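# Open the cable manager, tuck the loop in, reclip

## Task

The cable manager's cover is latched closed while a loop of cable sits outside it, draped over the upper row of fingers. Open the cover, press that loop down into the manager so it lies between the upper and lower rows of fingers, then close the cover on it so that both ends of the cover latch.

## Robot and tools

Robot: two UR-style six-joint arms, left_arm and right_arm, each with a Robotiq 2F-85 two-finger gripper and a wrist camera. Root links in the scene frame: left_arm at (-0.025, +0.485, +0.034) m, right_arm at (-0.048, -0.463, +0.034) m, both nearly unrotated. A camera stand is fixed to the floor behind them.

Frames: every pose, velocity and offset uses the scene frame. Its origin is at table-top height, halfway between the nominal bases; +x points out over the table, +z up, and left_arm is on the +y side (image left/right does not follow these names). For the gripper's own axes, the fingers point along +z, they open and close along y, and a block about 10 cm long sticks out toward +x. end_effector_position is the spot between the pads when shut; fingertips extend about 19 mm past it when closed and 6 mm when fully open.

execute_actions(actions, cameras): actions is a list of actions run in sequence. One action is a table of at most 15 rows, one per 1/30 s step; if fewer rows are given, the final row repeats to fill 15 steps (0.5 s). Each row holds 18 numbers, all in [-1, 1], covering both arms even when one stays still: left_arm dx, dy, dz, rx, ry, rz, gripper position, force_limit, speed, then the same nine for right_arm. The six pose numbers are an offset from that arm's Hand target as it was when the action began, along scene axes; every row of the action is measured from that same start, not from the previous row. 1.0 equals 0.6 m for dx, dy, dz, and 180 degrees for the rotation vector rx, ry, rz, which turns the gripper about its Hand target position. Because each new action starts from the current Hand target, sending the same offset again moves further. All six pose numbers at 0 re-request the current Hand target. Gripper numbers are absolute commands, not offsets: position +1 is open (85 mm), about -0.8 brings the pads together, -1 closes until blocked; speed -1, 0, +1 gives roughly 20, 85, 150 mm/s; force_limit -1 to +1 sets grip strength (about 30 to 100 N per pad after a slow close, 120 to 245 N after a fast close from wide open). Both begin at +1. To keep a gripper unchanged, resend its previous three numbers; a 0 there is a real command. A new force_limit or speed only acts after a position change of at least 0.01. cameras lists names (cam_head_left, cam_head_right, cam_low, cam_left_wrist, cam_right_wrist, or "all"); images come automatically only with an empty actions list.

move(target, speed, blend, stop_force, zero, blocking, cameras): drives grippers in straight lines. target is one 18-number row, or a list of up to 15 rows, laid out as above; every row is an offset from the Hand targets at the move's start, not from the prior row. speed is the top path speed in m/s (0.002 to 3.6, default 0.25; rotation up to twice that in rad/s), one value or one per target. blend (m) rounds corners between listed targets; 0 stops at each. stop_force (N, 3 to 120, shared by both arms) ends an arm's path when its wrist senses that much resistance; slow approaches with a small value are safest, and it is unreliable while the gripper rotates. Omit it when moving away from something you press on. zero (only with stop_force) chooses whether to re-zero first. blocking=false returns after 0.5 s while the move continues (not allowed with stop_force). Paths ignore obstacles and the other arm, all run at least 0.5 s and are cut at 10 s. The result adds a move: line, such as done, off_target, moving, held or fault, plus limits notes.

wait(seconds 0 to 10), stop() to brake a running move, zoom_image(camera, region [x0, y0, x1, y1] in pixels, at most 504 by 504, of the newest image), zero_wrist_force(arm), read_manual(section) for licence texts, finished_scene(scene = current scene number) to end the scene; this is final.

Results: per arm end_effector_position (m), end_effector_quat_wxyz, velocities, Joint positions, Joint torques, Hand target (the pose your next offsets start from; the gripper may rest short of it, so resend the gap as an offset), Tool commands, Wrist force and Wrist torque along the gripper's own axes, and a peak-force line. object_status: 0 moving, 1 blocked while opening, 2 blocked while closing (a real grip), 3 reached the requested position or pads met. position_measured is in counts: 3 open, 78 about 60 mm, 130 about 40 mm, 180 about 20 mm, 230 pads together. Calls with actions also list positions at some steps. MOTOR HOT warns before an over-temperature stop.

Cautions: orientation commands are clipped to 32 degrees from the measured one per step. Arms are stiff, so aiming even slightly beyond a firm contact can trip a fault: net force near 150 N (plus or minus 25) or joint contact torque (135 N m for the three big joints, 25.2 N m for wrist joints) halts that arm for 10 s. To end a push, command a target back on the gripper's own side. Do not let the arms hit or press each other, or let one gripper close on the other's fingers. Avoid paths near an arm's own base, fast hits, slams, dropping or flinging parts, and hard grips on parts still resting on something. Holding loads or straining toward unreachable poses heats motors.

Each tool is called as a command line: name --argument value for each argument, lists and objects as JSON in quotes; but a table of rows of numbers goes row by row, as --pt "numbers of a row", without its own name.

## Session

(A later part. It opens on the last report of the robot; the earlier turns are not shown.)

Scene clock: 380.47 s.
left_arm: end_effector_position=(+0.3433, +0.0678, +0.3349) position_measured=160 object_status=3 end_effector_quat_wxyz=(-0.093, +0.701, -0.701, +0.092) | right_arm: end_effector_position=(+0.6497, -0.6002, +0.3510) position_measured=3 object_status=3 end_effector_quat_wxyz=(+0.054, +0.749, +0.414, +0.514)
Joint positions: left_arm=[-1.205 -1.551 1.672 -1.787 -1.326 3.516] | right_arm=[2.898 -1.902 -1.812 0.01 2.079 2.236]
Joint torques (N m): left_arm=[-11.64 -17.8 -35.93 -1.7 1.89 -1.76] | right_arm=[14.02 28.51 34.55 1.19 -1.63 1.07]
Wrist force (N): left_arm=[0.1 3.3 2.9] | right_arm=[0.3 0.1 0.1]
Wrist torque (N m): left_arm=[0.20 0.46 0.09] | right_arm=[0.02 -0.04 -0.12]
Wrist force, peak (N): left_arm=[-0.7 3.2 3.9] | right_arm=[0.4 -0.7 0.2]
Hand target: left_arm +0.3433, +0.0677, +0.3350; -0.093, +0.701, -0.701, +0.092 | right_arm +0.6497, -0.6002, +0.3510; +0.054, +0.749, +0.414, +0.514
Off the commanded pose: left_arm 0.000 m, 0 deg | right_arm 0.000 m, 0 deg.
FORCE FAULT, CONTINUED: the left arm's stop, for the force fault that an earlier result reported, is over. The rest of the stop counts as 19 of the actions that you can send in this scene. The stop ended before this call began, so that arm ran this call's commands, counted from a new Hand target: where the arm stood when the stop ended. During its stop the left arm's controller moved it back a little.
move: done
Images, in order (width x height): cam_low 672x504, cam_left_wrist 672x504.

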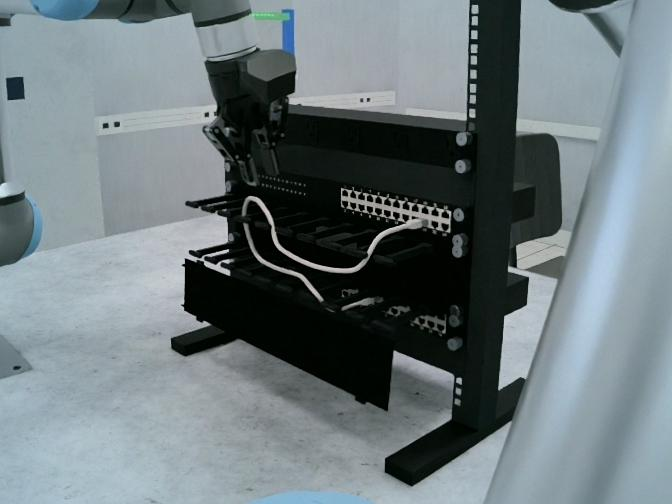

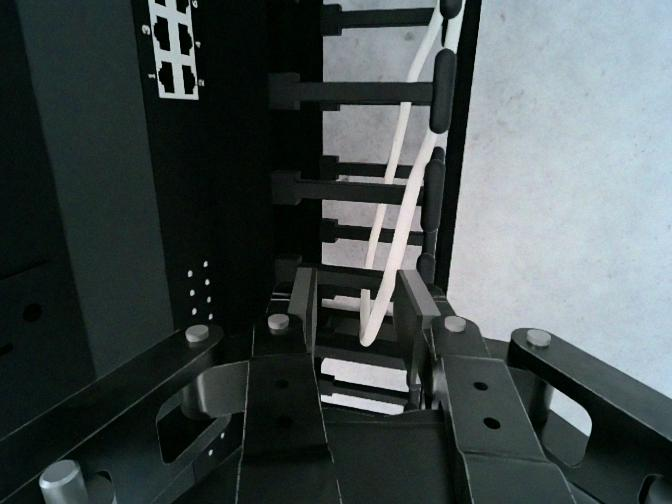

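move --target '[-0.0033,0,-0.0817,0,0,0,-0.25,-0.6,-0.5,0,0,0,0,0,0,1,1,1]' --cameras '["cam_left_wrist"]' --speed 0.04 --stop_force 12

zoom_image --camera "cam_left_wrist" --region '[250, 100, 550, 400]'

Scene clock: 391.20 s.
left_arm: end_effector_position=(+0.3413, +0.0677, +0.2876) position_measured=160 object_status=3 end_effector_quat_wxyz=(-0.093, +0.701, -0.701, +0.092) | right_arm: end_effector_position=(+0.6497, -0.6002, +0.3510) position_measured=3 object_status=3 end_effector_quat_wxyz=(+0.054, +0.749, +0.414, +0.514)
Joint positions: left_arm=[-1.209 -1.533 1.777 -1.908 -1.325 3.512] | right_arm=[2.898 -1.902 -1.812 0.01 2.079 2.236]
Joint torques (N m): left_arm=[-3.22 -28.35 -29.15 -0.73 -1.64 0.36] | right_arm=[12.38 28.75 34.47 1.13 -1.5 0.78]
Wrist force (N): left_arm=[-0.6 -0.1 -6.5] | right_arm=[0.3 -0.4 0.0]
Wrist torque (N m): left_arm=[0.07 0.45 0.11] | right_arm=[-0.07 -0.04 -0.12]
Wrist force, peak (N): left_arm=[-4.2 -1.0 -19.1] | right_arm=[0.6 -0.4 0.5]
Hand target: left_arm +0.3414, +0.0678, +0.2876; -0.093, +0.701, -0.701, +0.092 (not the last commanded pose) | right_arm +0.6497, -0.6002, +0.3510; +0.054, +0.749, +0.414, +0.514
Off the commanded pose: left_arm 0.002 m, 0 deg | right_arm 0.000 m, 0 deg.
move: contact (left_arm)
Images, in order (width x height): cam_left_wrist 672x504.

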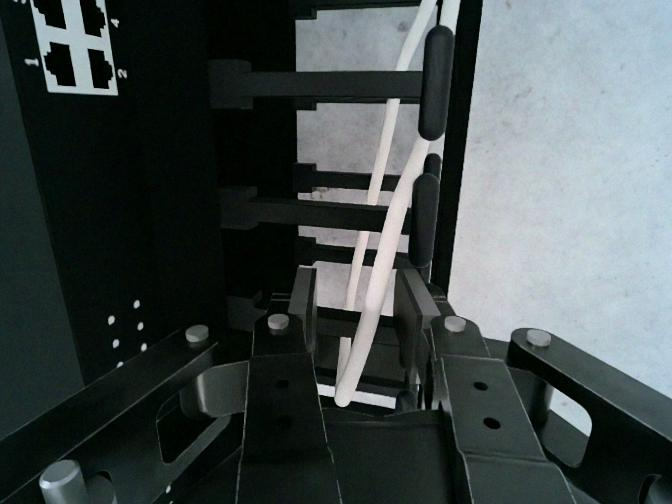

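Scaled by 1.680 from the camera's 672x504 image, which has a finer 960x720 frame.

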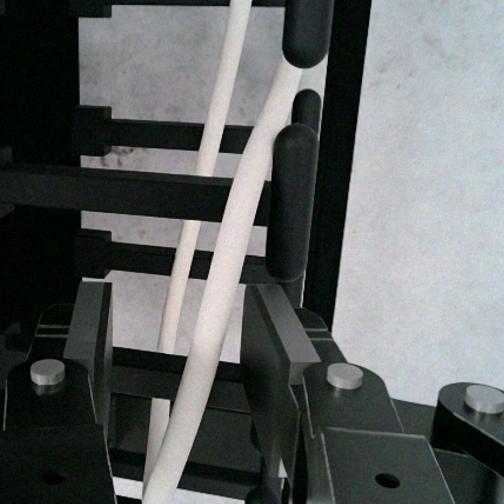

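move --pt "0 0 0.005 0 0 0 -0.25 -0.6 -0.5 0 0 0 0 0 0 1 1 1" --pt "0 0 0.005 0 0 0 -1 -0.6 -0.6 0 0 0 0 0 0 1 1 1" --cameras '["cam_left_wrist","cam_low"]' --speed 0.05

zoom_image --camera "cam_left_wrist" --region '[250, 100, 550, 400]'

zoom_image --camera "cam_low" --region '[190, 150, 350, 270]'

Scene clock: 411.97 s.
left_arm: end_effector_position=(+0.3414, +0.0678, +0.2906) position_measured=219 object_status=2 end_effector_quat_wxyz=(-0.093, +0.701, -0.701, +0.092) | right_arm: end_effector_position=(+0.6497, -0.6002, +0.3510) position_measured=3 object_status=3 end_effector_quat_wxyz=(+0.054, +0.749, +0.414, +0.514)
Joint positions: left_arm=[-1.209 -1.535 1.771 -1.9 -1.325 3.512] | right_arm=[2.898 -1.902 -1.812 0.01 2.079 2.236]
Joint torques (N m): left_arm=[5.66 -33.53 -35.59 -1.53 1.64 1.05] | right_arm=[13.14 29.21 36.06 1.1 -1.52 0.84]
Wrist force (N): left_arm=[0.0 3.3 2.8] | right_arm=[0.2 -0.1 0.4]
Wrist torque (N m): left_arm=[0.20 0.47 0.09] | right_arm=[-0.02 -0.03 -0.13]
Wrist force, peak (N): left_arm=[-0.6 -0.4 -7.0] | right_arm=[0.5 -0.6 0.2]
Hand target: left_arm +0.3414, +0.0678, +0.2906; -0.093, +0.701, -0.701, +0.092 | right_arm +0.6497, -0.6002, +0.3510; +0.054, +0.749, +0.414, +0.514
Off the commanded pose: left_arm 0.000 m, 0 deg | right_arm 0.000 m, 0 deg.
move: done
Images, in order (width x height): cam_low 672x504, cam_left_wrist 672x504.

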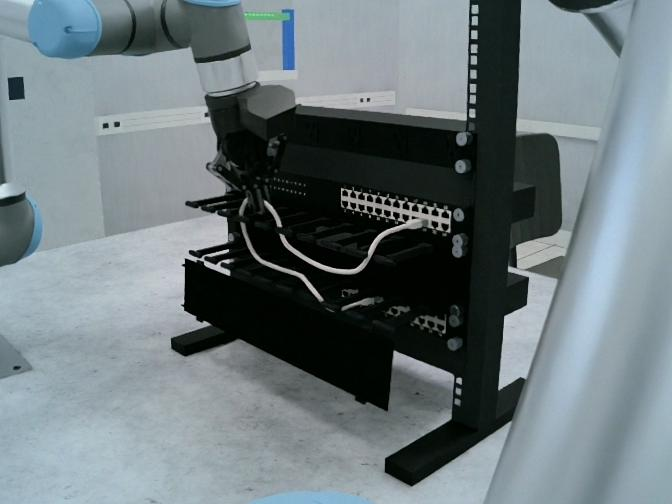

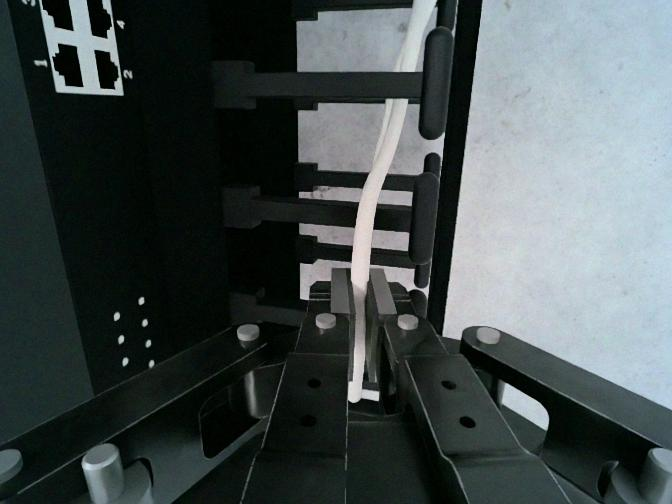

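Scaled by 1.680 from the camera's 672x504 image, which has a finer 960x720 frame.

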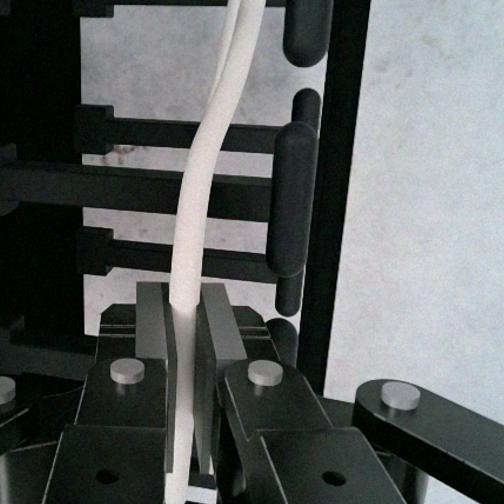

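Scaled by 3.150 from the camera's 672x504 image, which has a finer 960x720 frame.

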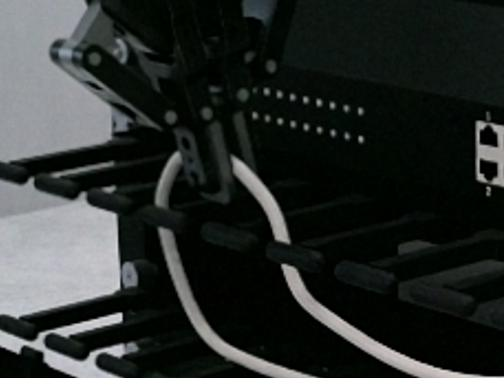

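move --pt "0 -0.008 0.0167 0 0 0 -1 -0.6 -0.6 0 0 0 0 0 0 1 1 1" --pt "-0.06 -0.01 0.0167 0 0 0 -1 -0.6 -0.6 0 0 0 0 0 0 1 1 1" --pt "-0.11 -0.01 0.0 0 0 0 -1 -0.6 -0.6 0 0 0 0 0 0 1 1 1" --cameras '["cam_left_wrist","cam_low","cam_head_left","cam_head_right"]' --speed 0.05 --stop_force 20

zoom_image --camera "cam_left_wrist" --region '[250, 50, 600, 350]'

zoom_image --camera "cam_low" --region '[190, 150, 350, 270]'

Scene clock: 435.50 s.
left_arm: end_effector_position=(+0.2754, +0.0618, +0.2906) position_measured=219 object_status=2 end_effector_quat_wxyz=(-0.093, +0.701, -0.701, +0.092) | right_arm: end_effector_position=(+0.6497, -0.6002, +0.3510) position_measured=3 object_status=3 end_effector_quat_wxyz=(+0.054, +0.749, +0.414, +0.514)
Joint positions: left_arm=[-1.344 -1.611 1.838 -1.856 -1.315 3.373] | right_arm=[2.898 -1.902 -1.812 0.01 2.079 2.236]
Joint torques (N m): left_arm=[-12.88 -29.96 -17.03 -3.96 1.57 -1.74] | right_arm=[11.82 28.65 34.78 1.23 -1.31 0.86]
Wrist force (N): left_arm=[-0.3 2.4 2.6] | right_arm=[0.3 0.0 0.2]
Wrist torque (N m): left_arm=[0.17 0.49 0.12] | right_arm=[-0.01 -0.05 -0.12]
Wrist force, peak (N): left_arm=[-0.3 3.5 3.3] | right_arm=[0.7 0.0 0.5]
Hand target: left_arm +0.2754, +0.0618, +0.2906; -0.093, +0.701, -0.701, +0.092 | right_arm +0.6497, -0.6002, +0.3510; +0.054, +0.749, +0.414, +0.514
Off the commanded pose: left_arm 0.000 m, 0 deg | right_arm 0.000 m, 0 deg.
move: done
Images, in order (width x height): cam_head_left 672x504, cam_head_right 672x504, cam_low 672x504, cam_left_wrist 672x504.

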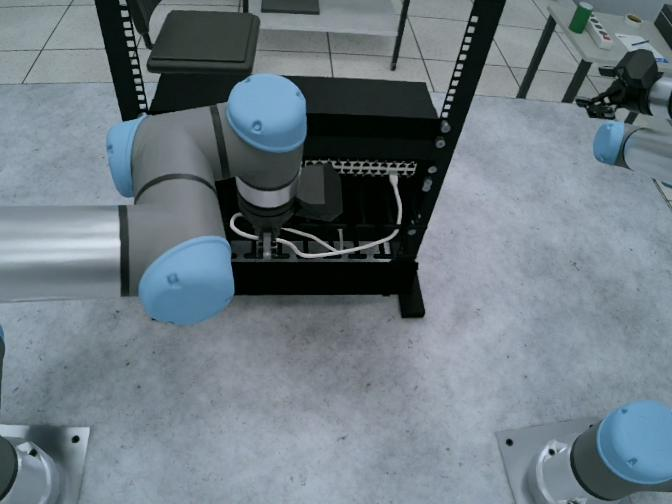

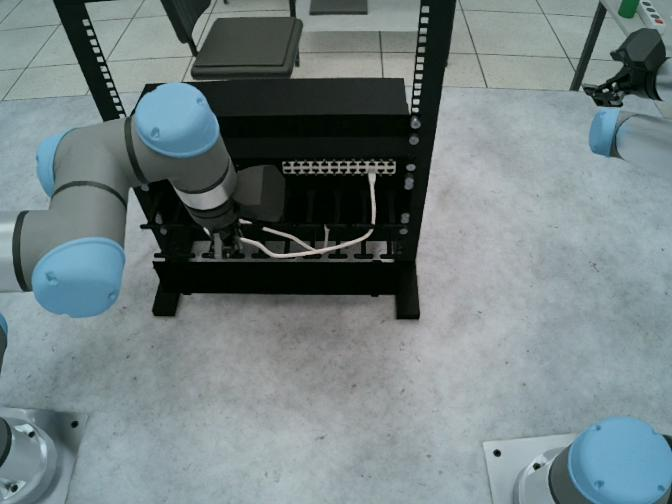

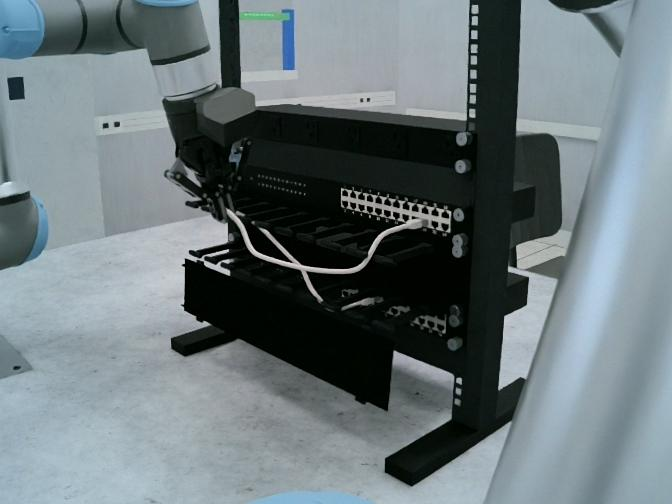

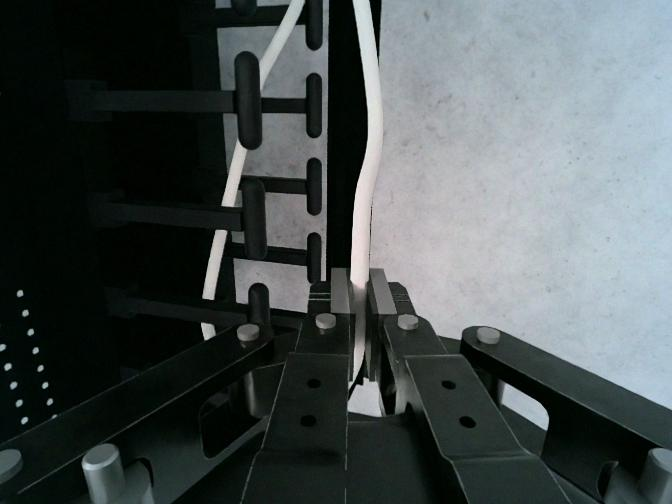

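Scaled by 1.440 from the camera's 672x504 image, which has a finer 960x720 frame.

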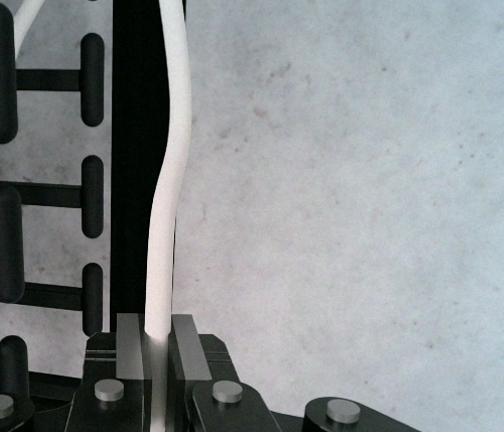

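Scaled by 3.150 from the camera's 672x504 image, which has a finer 960x720 frame.

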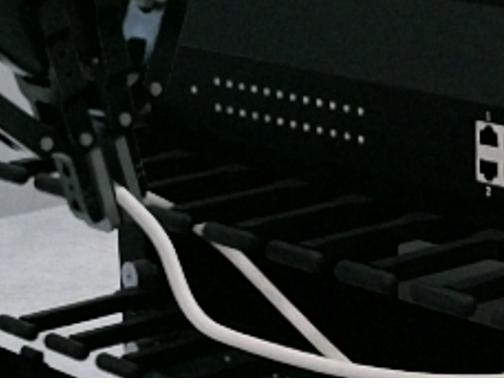

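zoom_image --camera "cam_head_left" --region '[200, 190, 360, 280]'

zoom_image --camera "cam_low" --region '[180, 180, 280, 255]'

zoom_image --camera "cam_left_wrist" --region '[150, 200, 350, 350]'

Scaled by 3.150 from the camera's 672x504 image, which has a finer 960x720 frame.

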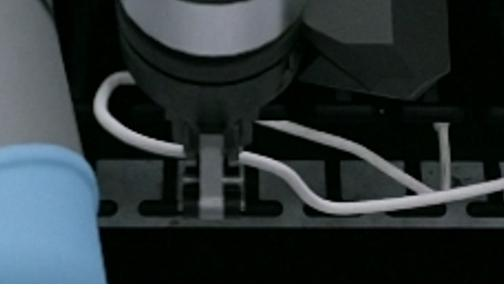

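Scaled by 5.040 from the camera's 672x504 image, which has a finer 960x720 frame.

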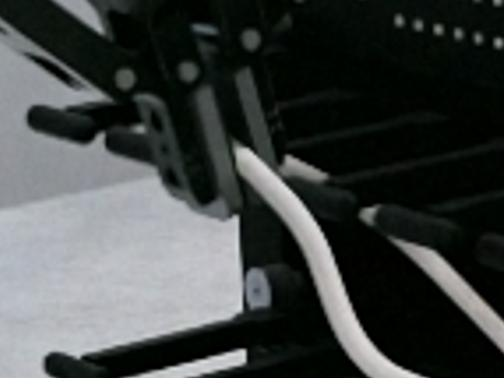

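Scaled by 2.520 from the camera's 672x504 image, which has a finer 960x720 frame.

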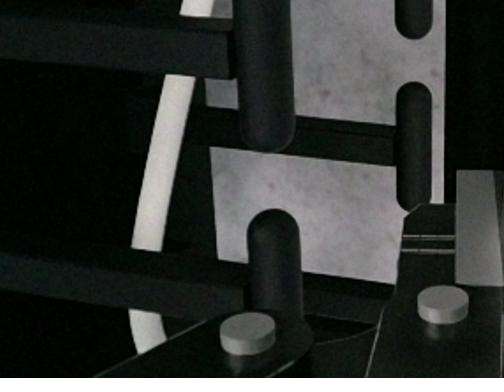

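move --target '[-0.0152,0.0292,0.0123,0,0,-0.3333,-1,-0.6,-0.6,0,0,0,0,0,0,1,1,1]' --cameras '["all"]' --speed 0.15

zoom_image --camera "cam_left_wrist" --region '[150, 50, 500, 350]'

zoom_image --camera "cam_low" --region '[180, 170, 320, 275]'

zoom_image --camera "cam_head_left" --region '[200, 190, 360, 280]'

Scene clock: 498.47 s.
left_arm: end_effector_position=(+0.2662, +0.0793, +0.2979) position_measured=219 object_status=2 end_effector_quat_wxyz=(+0.034, -0.257, +0.957, -0.126) | right_arm: end_effector_position=(+0.6497, -0.6002, +0.3510) position_measured=3 object_status=3 end_effector_quat_wxyz=(+0.054, +0.749, +0.414, +0.514)
Joint positions: left_arm=[-1.245 -1.725 1.971 -2.074 -1.518 4.518] | right_arm=[2.898 -1.902 -1.812 0.01 2.079 2.236]
Joint torques (N m): left_arm=[9.34 -25.72 -16.99 -3.43 -1.32 1.85] | right_arm=[11.88 28.02 34.55 1.32 -1.24 0.41]
Wrist force (N): left_arm=[0.4 -0.6 4.5] | right_arm=[0.2 -0.2 0.0]
Wrist torque (N m): left_arm=[0.23 0.44 -0.12] | right_arm=[-0.03 -0.01 -0.12]
Wrist force, peak (N): left_arm=[0.4 -0.6 4.7] | right_arm=[0.4 -0.8 0.1]
Hand target: left_arm +0.2662, +0.0793, +0.2979; +0.034, -0.257, +0.958, -0.126 | right_arm +0.6497, -0.6002, +0.3510; +0.054, +0.749, +0.414, +0.514
Off the commanded pose: left_arm 0.000 m, 0 deg | right_arm 0.000 m, 0 deg.
move: done

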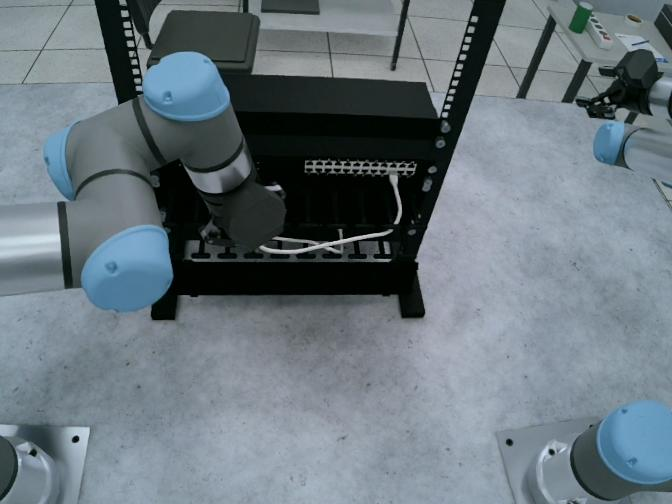

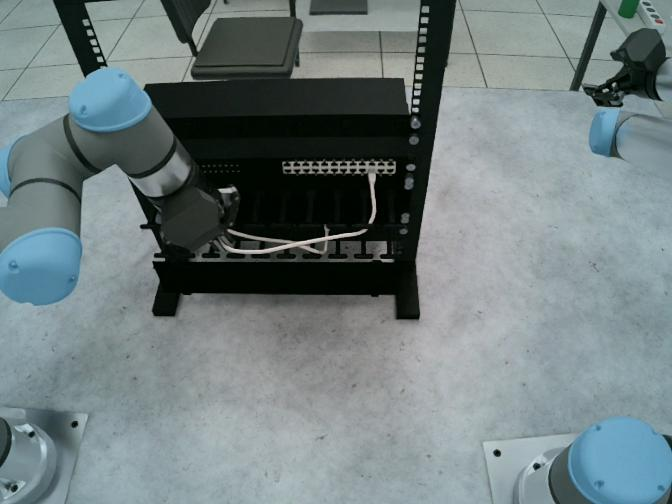

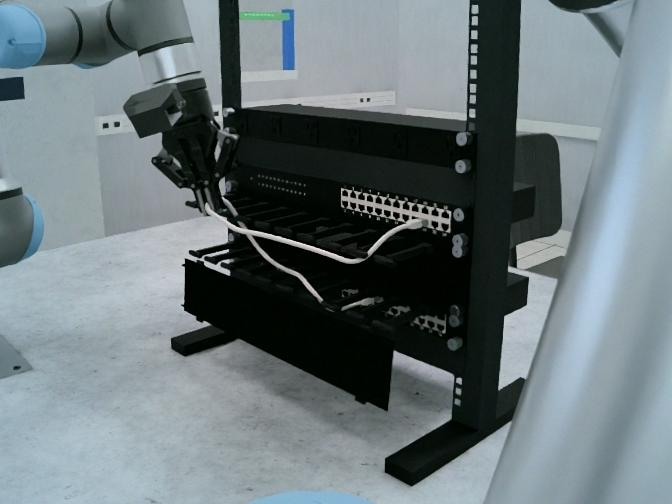

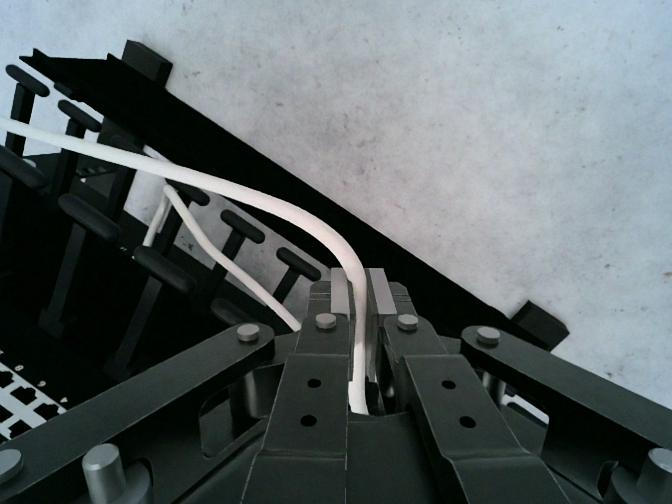

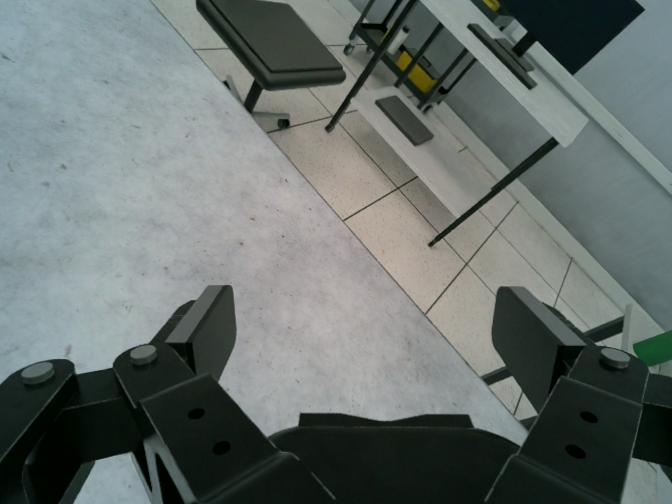

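Scaled by 1.440 from the camera's 672x504 image, which has a finer 960x720 frame.

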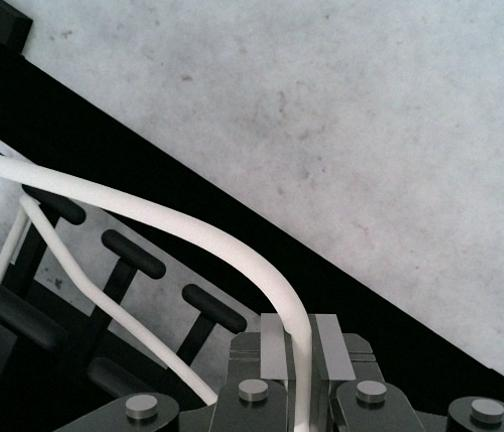

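Scaled by 3.600 from the camera's 672x504 image, which has a finer 960x720 frame.

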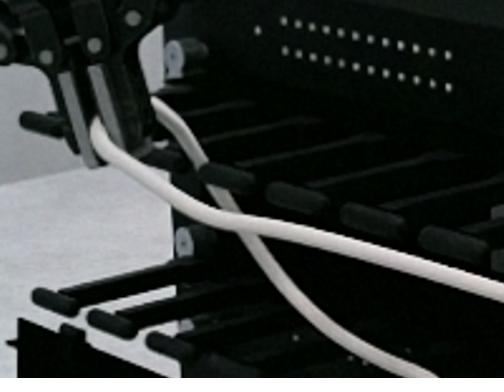

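Scaled by 3.150 from the camera's 672x504 image, which has a finer 960x720 frame.

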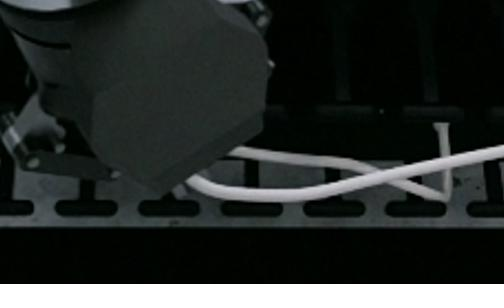

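move --target '[0.0,0.0,-0.125,0,0,0,-1,-0.6,-0.6,0,0,0,0,0,0,1,1,1]' --cameras '["cam_left_wrist","cam_low","cam_head_left"]' --speed 0.08 --stop_force 20

zoom_image --camera "cam_low" --region '[180, 170, 320, 275]'

zoom_image --camera "cam_left_wrist" --region '[150, 100, 500, 350]'

Scene clock: 515.63 s.
left_arm: end_effector_position=(+0.2662, +0.0793, +0.2229) position_measured=219 object_status=2 end_effector_quat_wxyz=(+0.034, -0.257, +0.958, -0.126) | right_arm: end_effector_position=(+0.6497, -0.6002, +0.3510) position_measured=3 object_status=3 end_effector_quat_wxyz=(+0.054, +0.749, +0.414, +0.514)
Joint positions: left_arm=[-1.245 -1.656 2.116 -2.288 -1.518 4.518] | right_arm=[2.898 -1.902 -1.812 0.01 2.079 2.236]
Joint torques (N m): left_arm=[-3.15 -11 -13.18 -3.65 -0.81 1.69] | right_arm=[12.39 28.34 33.32 1.09 -1.54 0.39]
Wrist force (N): left_arm=[0.5 -0.2 2.8] | right_arm=[0.1 -0.3 0.2]
Wrist torque (N m): left_arm=[0.23 0.45 -0.12] | right_arm=[-0.06 -0.01 -0.12]
Wrist force, peak (N): left_arm=[0.4 -0.5 4.8] | right_arm=[0.5 0.1 0.5]
Hand target: left_arm +0.2662, +0.0793, +0.2229; +0.034, -0.257, +0.958, -0.126 | right_arm +0.6497, -0.6002, +0.3510; +0.054, +0.749, +0.414, +0.514
Off the commanded pose: left_arm 0.000 m, 0 deg | right_arm 0.000 m, 0 deg.
move: done
Images, in order (width x height): cam_head_left 672x504, cam_low 672x504, cam_left_wrist 672x504.

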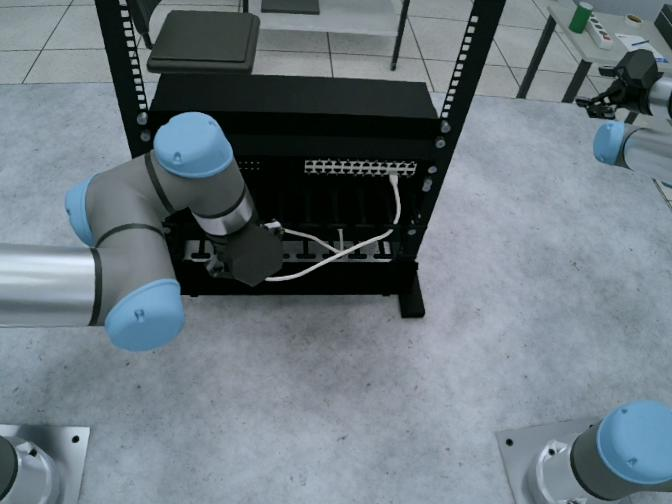

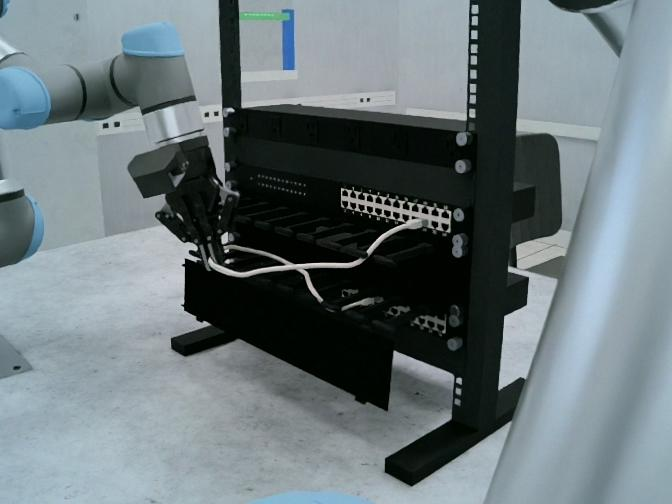

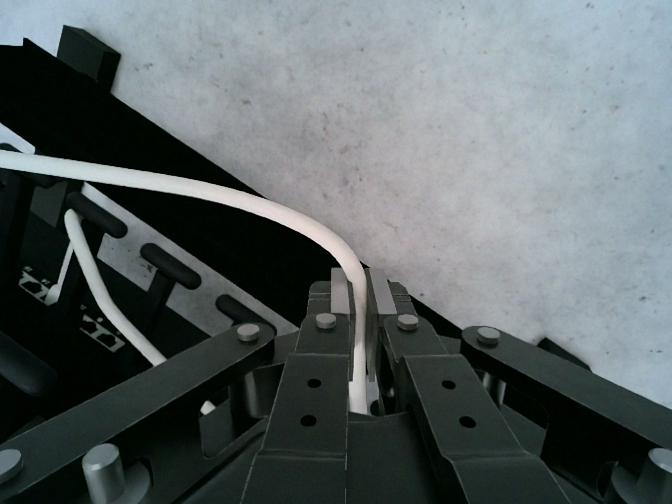

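Scaled by 3.600 from the camera's 672x504 image, which has a finer 960x720 frame.

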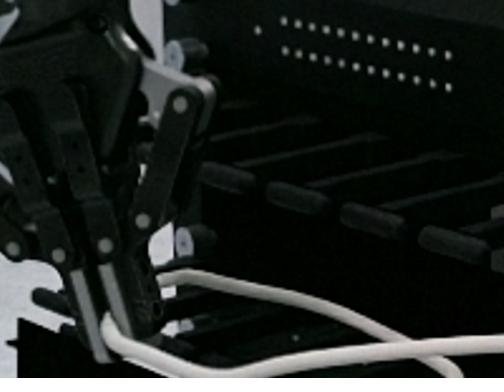

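Scaled by 1.440 from the camera's 672x504 image, which has a finer 960x720 frame.

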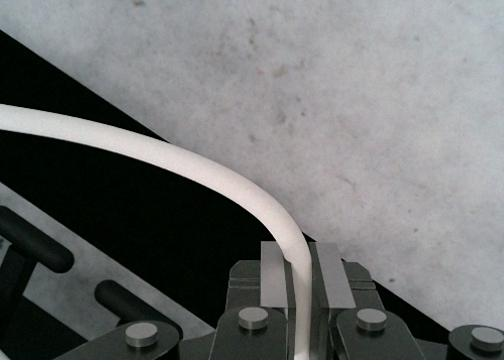

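move --target '[0.0085,0.039,-0.0182,-0.4918,-0.0377,0.6518,-1,-0.6,-0.6,0,0,0,0,0,0,1,1,1]' --cameras '["cam_left_wrist","cam_low","cam_head_left"]' --speed 0.2

zoom_image --camera "cam_low" --region '[180, 170, 320, 275]'

zoom_image --camera "cam_left_wrist" --region '[200, 50, 600, 350]'

Scene clock: 548.40 s.
left_arm: end_effector_position=(+0.2714, +0.1027, +0.2120) position_measured=219 object_status=2 end_effector_quat_wxyz=(+0.000, +0.819, +0.000, +0.573) | right_arm: end_effector_position=(+0.6497, -0.6002, +0.3510) position_measured=3 object_status=3 end_effector_quat_wxyz=(+0.054, +0.749, +0.414, +0.514)
Joint positions: left_arm=[-1.779 -1.588 2.353 -1.815 -0.406 1.012] | right_arm=[2.898 -1.902 -1.812 0.01 2.079 2.236]
Joint torques (N m): left_arm=[5.72 -8.62 -22.94 0.6 -1.65 -1.86] | right_arm=[11.85 28.05 32.82 1.5 -1.29 0.26]
Wrist force (N): left_arm=[3.9 13.0 2.2] | right_arm=[0.3 -0.4 0.1]
Wrist torque (N m): left_arm=[0.14 -0.19 0.26] | right_arm=[-0.06 -0.04 -0.12]
Wrist force, peak (N): left_arm=[7.0 11.9 3.5] | right_arm=[0.5 -0.6 0.2]
Hand target: left_arm +0.2713, +0.1027, +0.2120; +0.000, +0.819, +0.000, +0.573 | right_arm +0.6497, -0.6002, +0.3510; +0.054, +0.749, +0.414, +0.514
Off the commanded pose: left_arm 0.000 m, 0 deg | right_arm 0.000 m, 0 deg.
move: done
Images, in order (width x height): cam_head_left 672x504, cam_low 672x504, cam_left_wrist 672x504.

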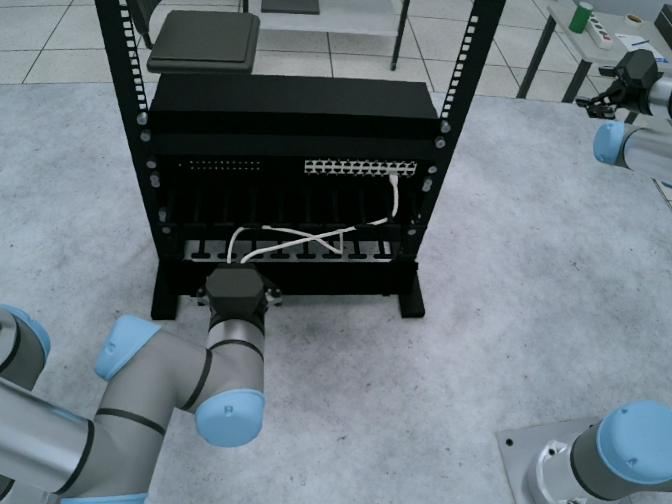

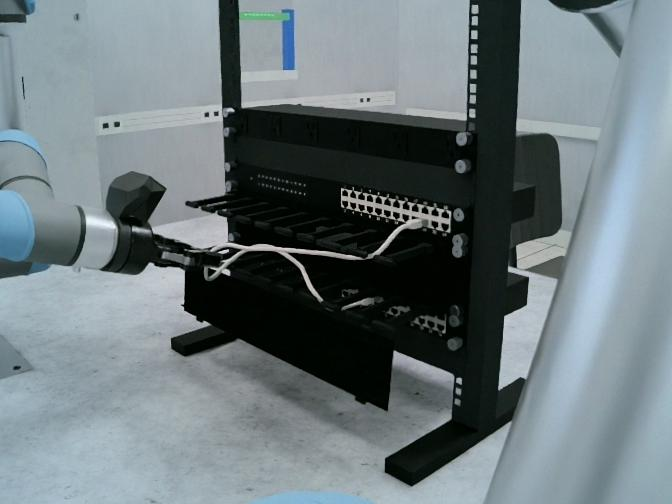

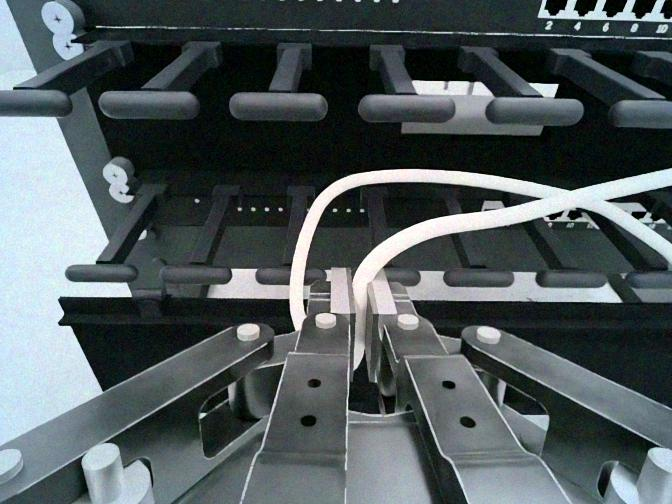

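Scaled by 3.600 from the camera's 672x504 image, which has a finer 960x720 frame.

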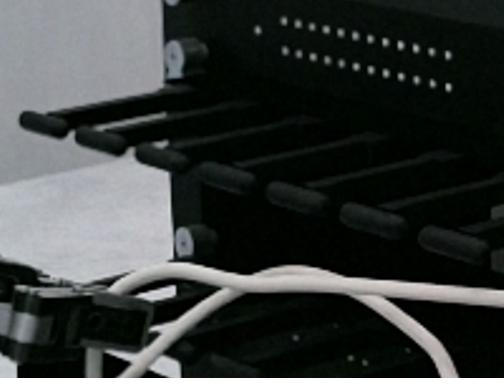

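Scaled by 1.260 from the camera's 672x504 image, which has a finer 960x720 frame.

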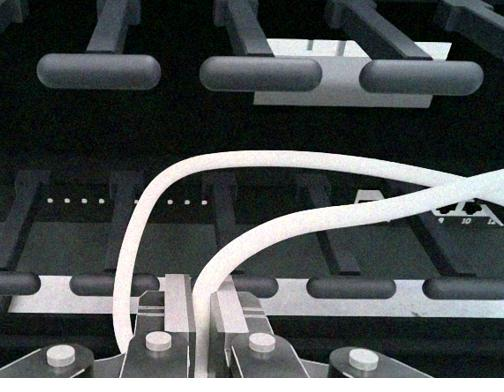

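move --pt "0.033 -0.005 -0.0067 0 0 0 -1 -0.6 -0.6 0 0 0 0 0 0 1 1 1" --pt "0.158 -0.0167 -0.0067 0 0 0 -1 -0.6 -0.6 0 0 0 0 0 0 1 1 1" --cameras '["cam_left_wrist","cam_low","cam_head_left"]' --speed 0.06 --stop_force 25

zoom_image --camera "cam_low" --region '[180, 170, 320, 275]'

Scene clock: 571.53 s.
left_arm: end_effector_position=(+0.3661, +0.0927, +0.2080) position_measured=219 object_status=2 end_effector_quat_wxyz=(+0.000, +0.819, +0.000, +0.573) | right_arm: end_effector_position=(+0.6497, -0.6002, +0.3510) position_measured=3 object_status=3 end_effector_quat_wxyz=(+0.054, +0.749, +0.414, +0.514)
Joint positions: left_arm=[-1.528 -1.372 2.363 -2.672 -0.352 1.688] | right_arm=[2.898 -1.902 -1.812 0.01 2.079 2.236]
Joint torques (N m): left_arm=[10.97 -14.44 -4.18 -3.6 0.82 1.58] | right_arm=[13.53 28.5 35.03 1.44 -1.21 0.2]
Wrist force (N): left_arm=[1.8 5.0 -1.8] | right_arm=[0.5 -0.1 0.4]
Wrist torque (N m): left_arm=[0.21 -0.21 0.01] | right_arm=[-0.01 -0.08 -0.12]
Wrist force, peak (N): left_arm=[4.3 13.2 2.3] | right_arm=[0.5 -0.4 0.6]
Hand target: left_arm +0.3661, +0.0927, +0.2080; +0.000, +0.819, +0.000, +0.573 | right_arm +0.6497, -0.6002, +0.3510; +0.054, +0.749, +0.414, +0.514
Off the commanded pose: left_arm 0.000 m, 0 deg | right_arm 0.000 m, 0 deg.
move: done
Images, in order (width x height): cam_head_left 672x504, cam_low 672x504, cam_left_wrist 672x504.

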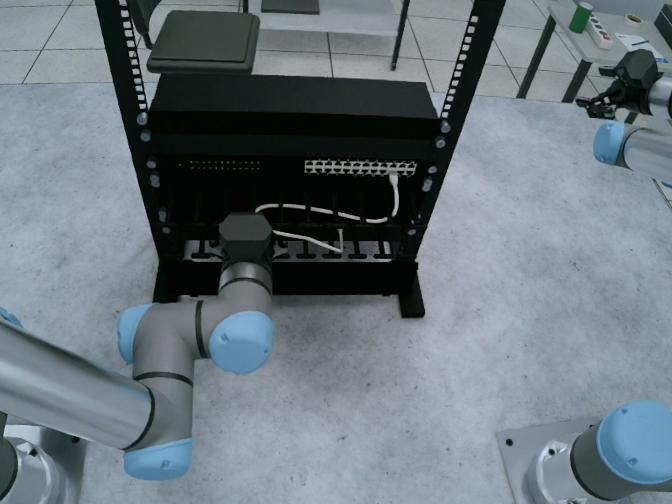

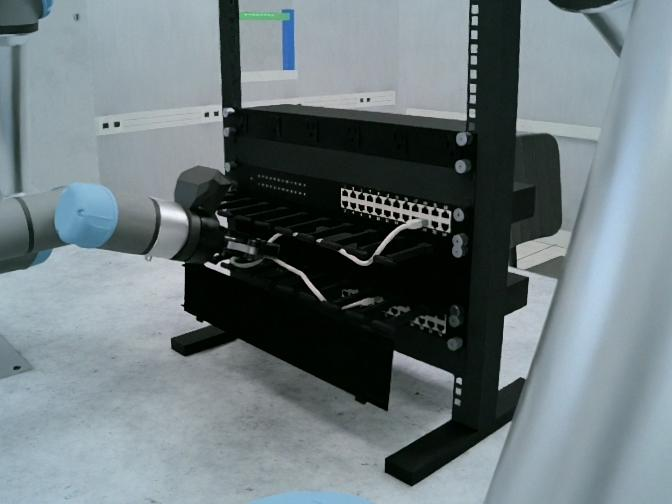

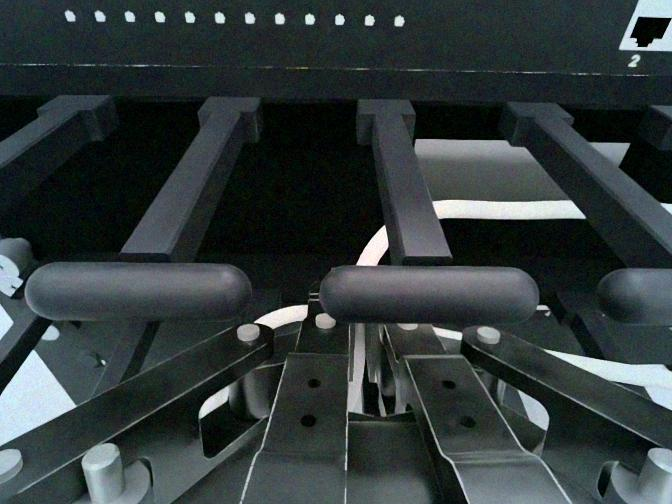

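Scaled by 3.600 from the camera's 672x504 image, which has a finer 960x720 frame.

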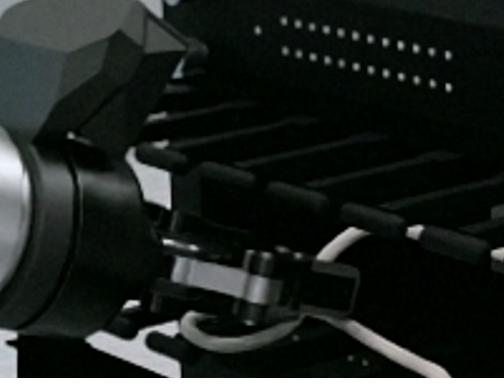

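zoom_image --camera "cam_head_left" --region '[180, 190, 340, 290]'

zoom_image --camera "cam_low" --region '[200, 215, 320, 305]'

zoom_image --camera "cam_left_wrist" --region '[150, 220, 600, 504]'

Scaled by 3.150 from the camera's 672x504 image, which has a finer 960x720 frame.

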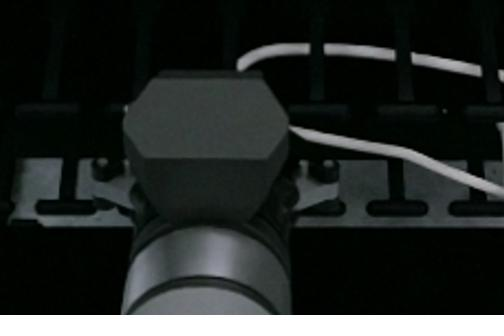

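Scaled by 4.200 from the camera's 672x504 image, which has a finer 960x720 frame.

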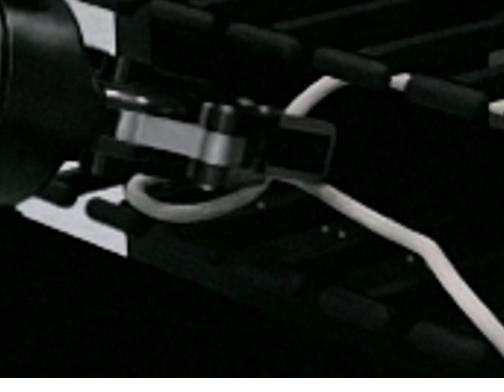

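Scaled by 1.120 from the camera's 672x504 image, which has a finer 960x720 frame.

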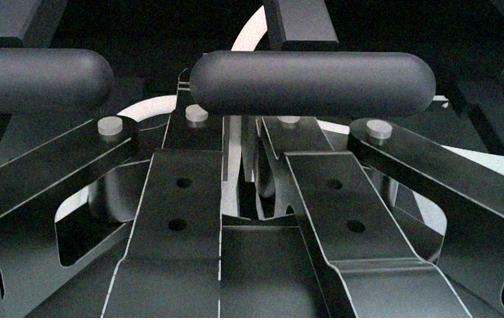

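move --pt "0.02 0.0 -0.0055 0 0 0 -1 -0.6 -0.6 0 0 0 0 0 0 1 1 1" --pt "0.02 0.0 -0.0055 0 0 0 -0.5 -0.6 -0.9 0 0 0 0 0 0 1 1 1" --cameras '["cam_left_wrist","cam_low"]' --speed 0.05

zoom_image --camera "cam_low" --region '[200, 215, 320, 305]'

Scene clock: 600.60 s.
left_arm: end_effector_position=(+0.3785, +0.0930, +0.2056) position_measured=193 object_status=0 end_effector_quat_wxyz=(-0.001, +0.818, +0.000, +0.575) | right_arm: end_effector_position=(+0.6497, -0.6002, +0.3510) position_measured=3 object_status=3 end_effector_quat_wxyz=(+0.054, +0.749, +0.414, +0.514)
Joint positions: left_arm=[-1.498 -1.33 2.356 -2.787 -0.352 1.774] | right_arm=[2.898 -1.902 -1.812 0.01 2.079 2.236]
Joint torques (N m): left_arm=[-19.35 -9.1 -18.22 -1.21 -8.58 0.75] | right_arm=[12.42 27.56 34.27 1.64 -1.17 0.07]
Wrist force (N): left_arm=[37.2 -10.6 -8.3] | right_arm=[0.4 -0.5 0.4]
Wrist torque (N m): left_arm=[0.32 -0.50 -0.16] | right_arm=[-0.08 -0.06 -0.12]
Wrist force, peak (N): left_arm=[59.4 38.2 -36.5] | right_arm=[0.2 -0.4 0.6]
Hand target: left_arm +0.3781, +0.0927, +0.2047; +0.000, +0.819, +0.000, +0.573 | right_arm +0.6497, -0.6002, +0.3510; +0.054, +0.749, +0.414, +0.514
Off the commanded pose: left_arm 0.001 m, 0 deg | right_arm 0.000 m, 0 deg.
move: done
Images, in order (width x height): cam_low 672x504, cam_left_wrist 672x504.

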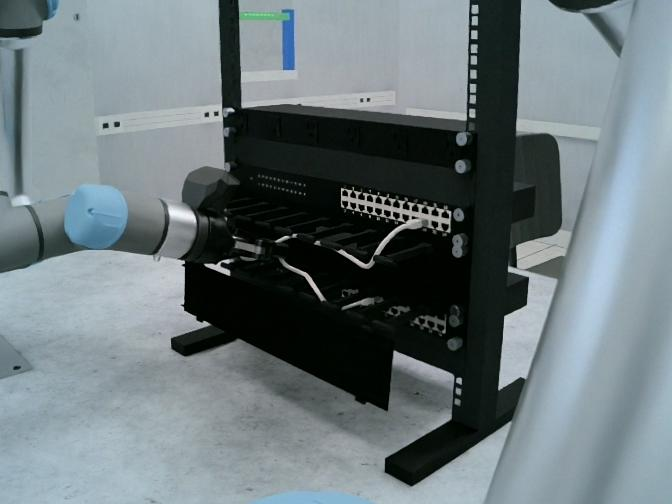

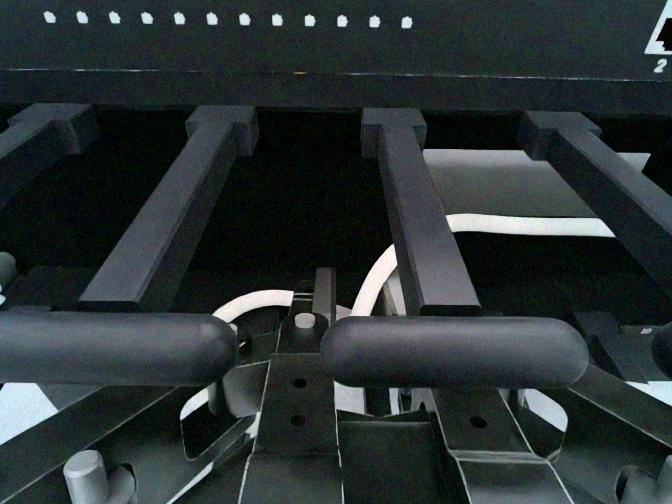

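Scaled by 4.200 from the camera's 672x504 image, which has a finer 960x720 frame.

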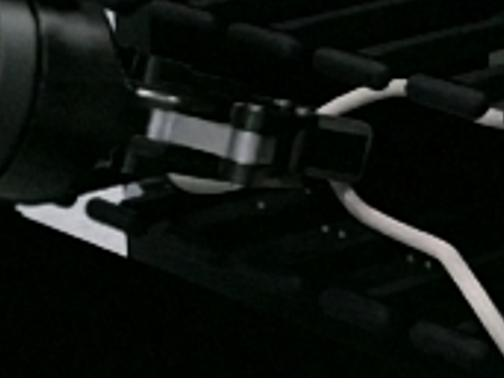

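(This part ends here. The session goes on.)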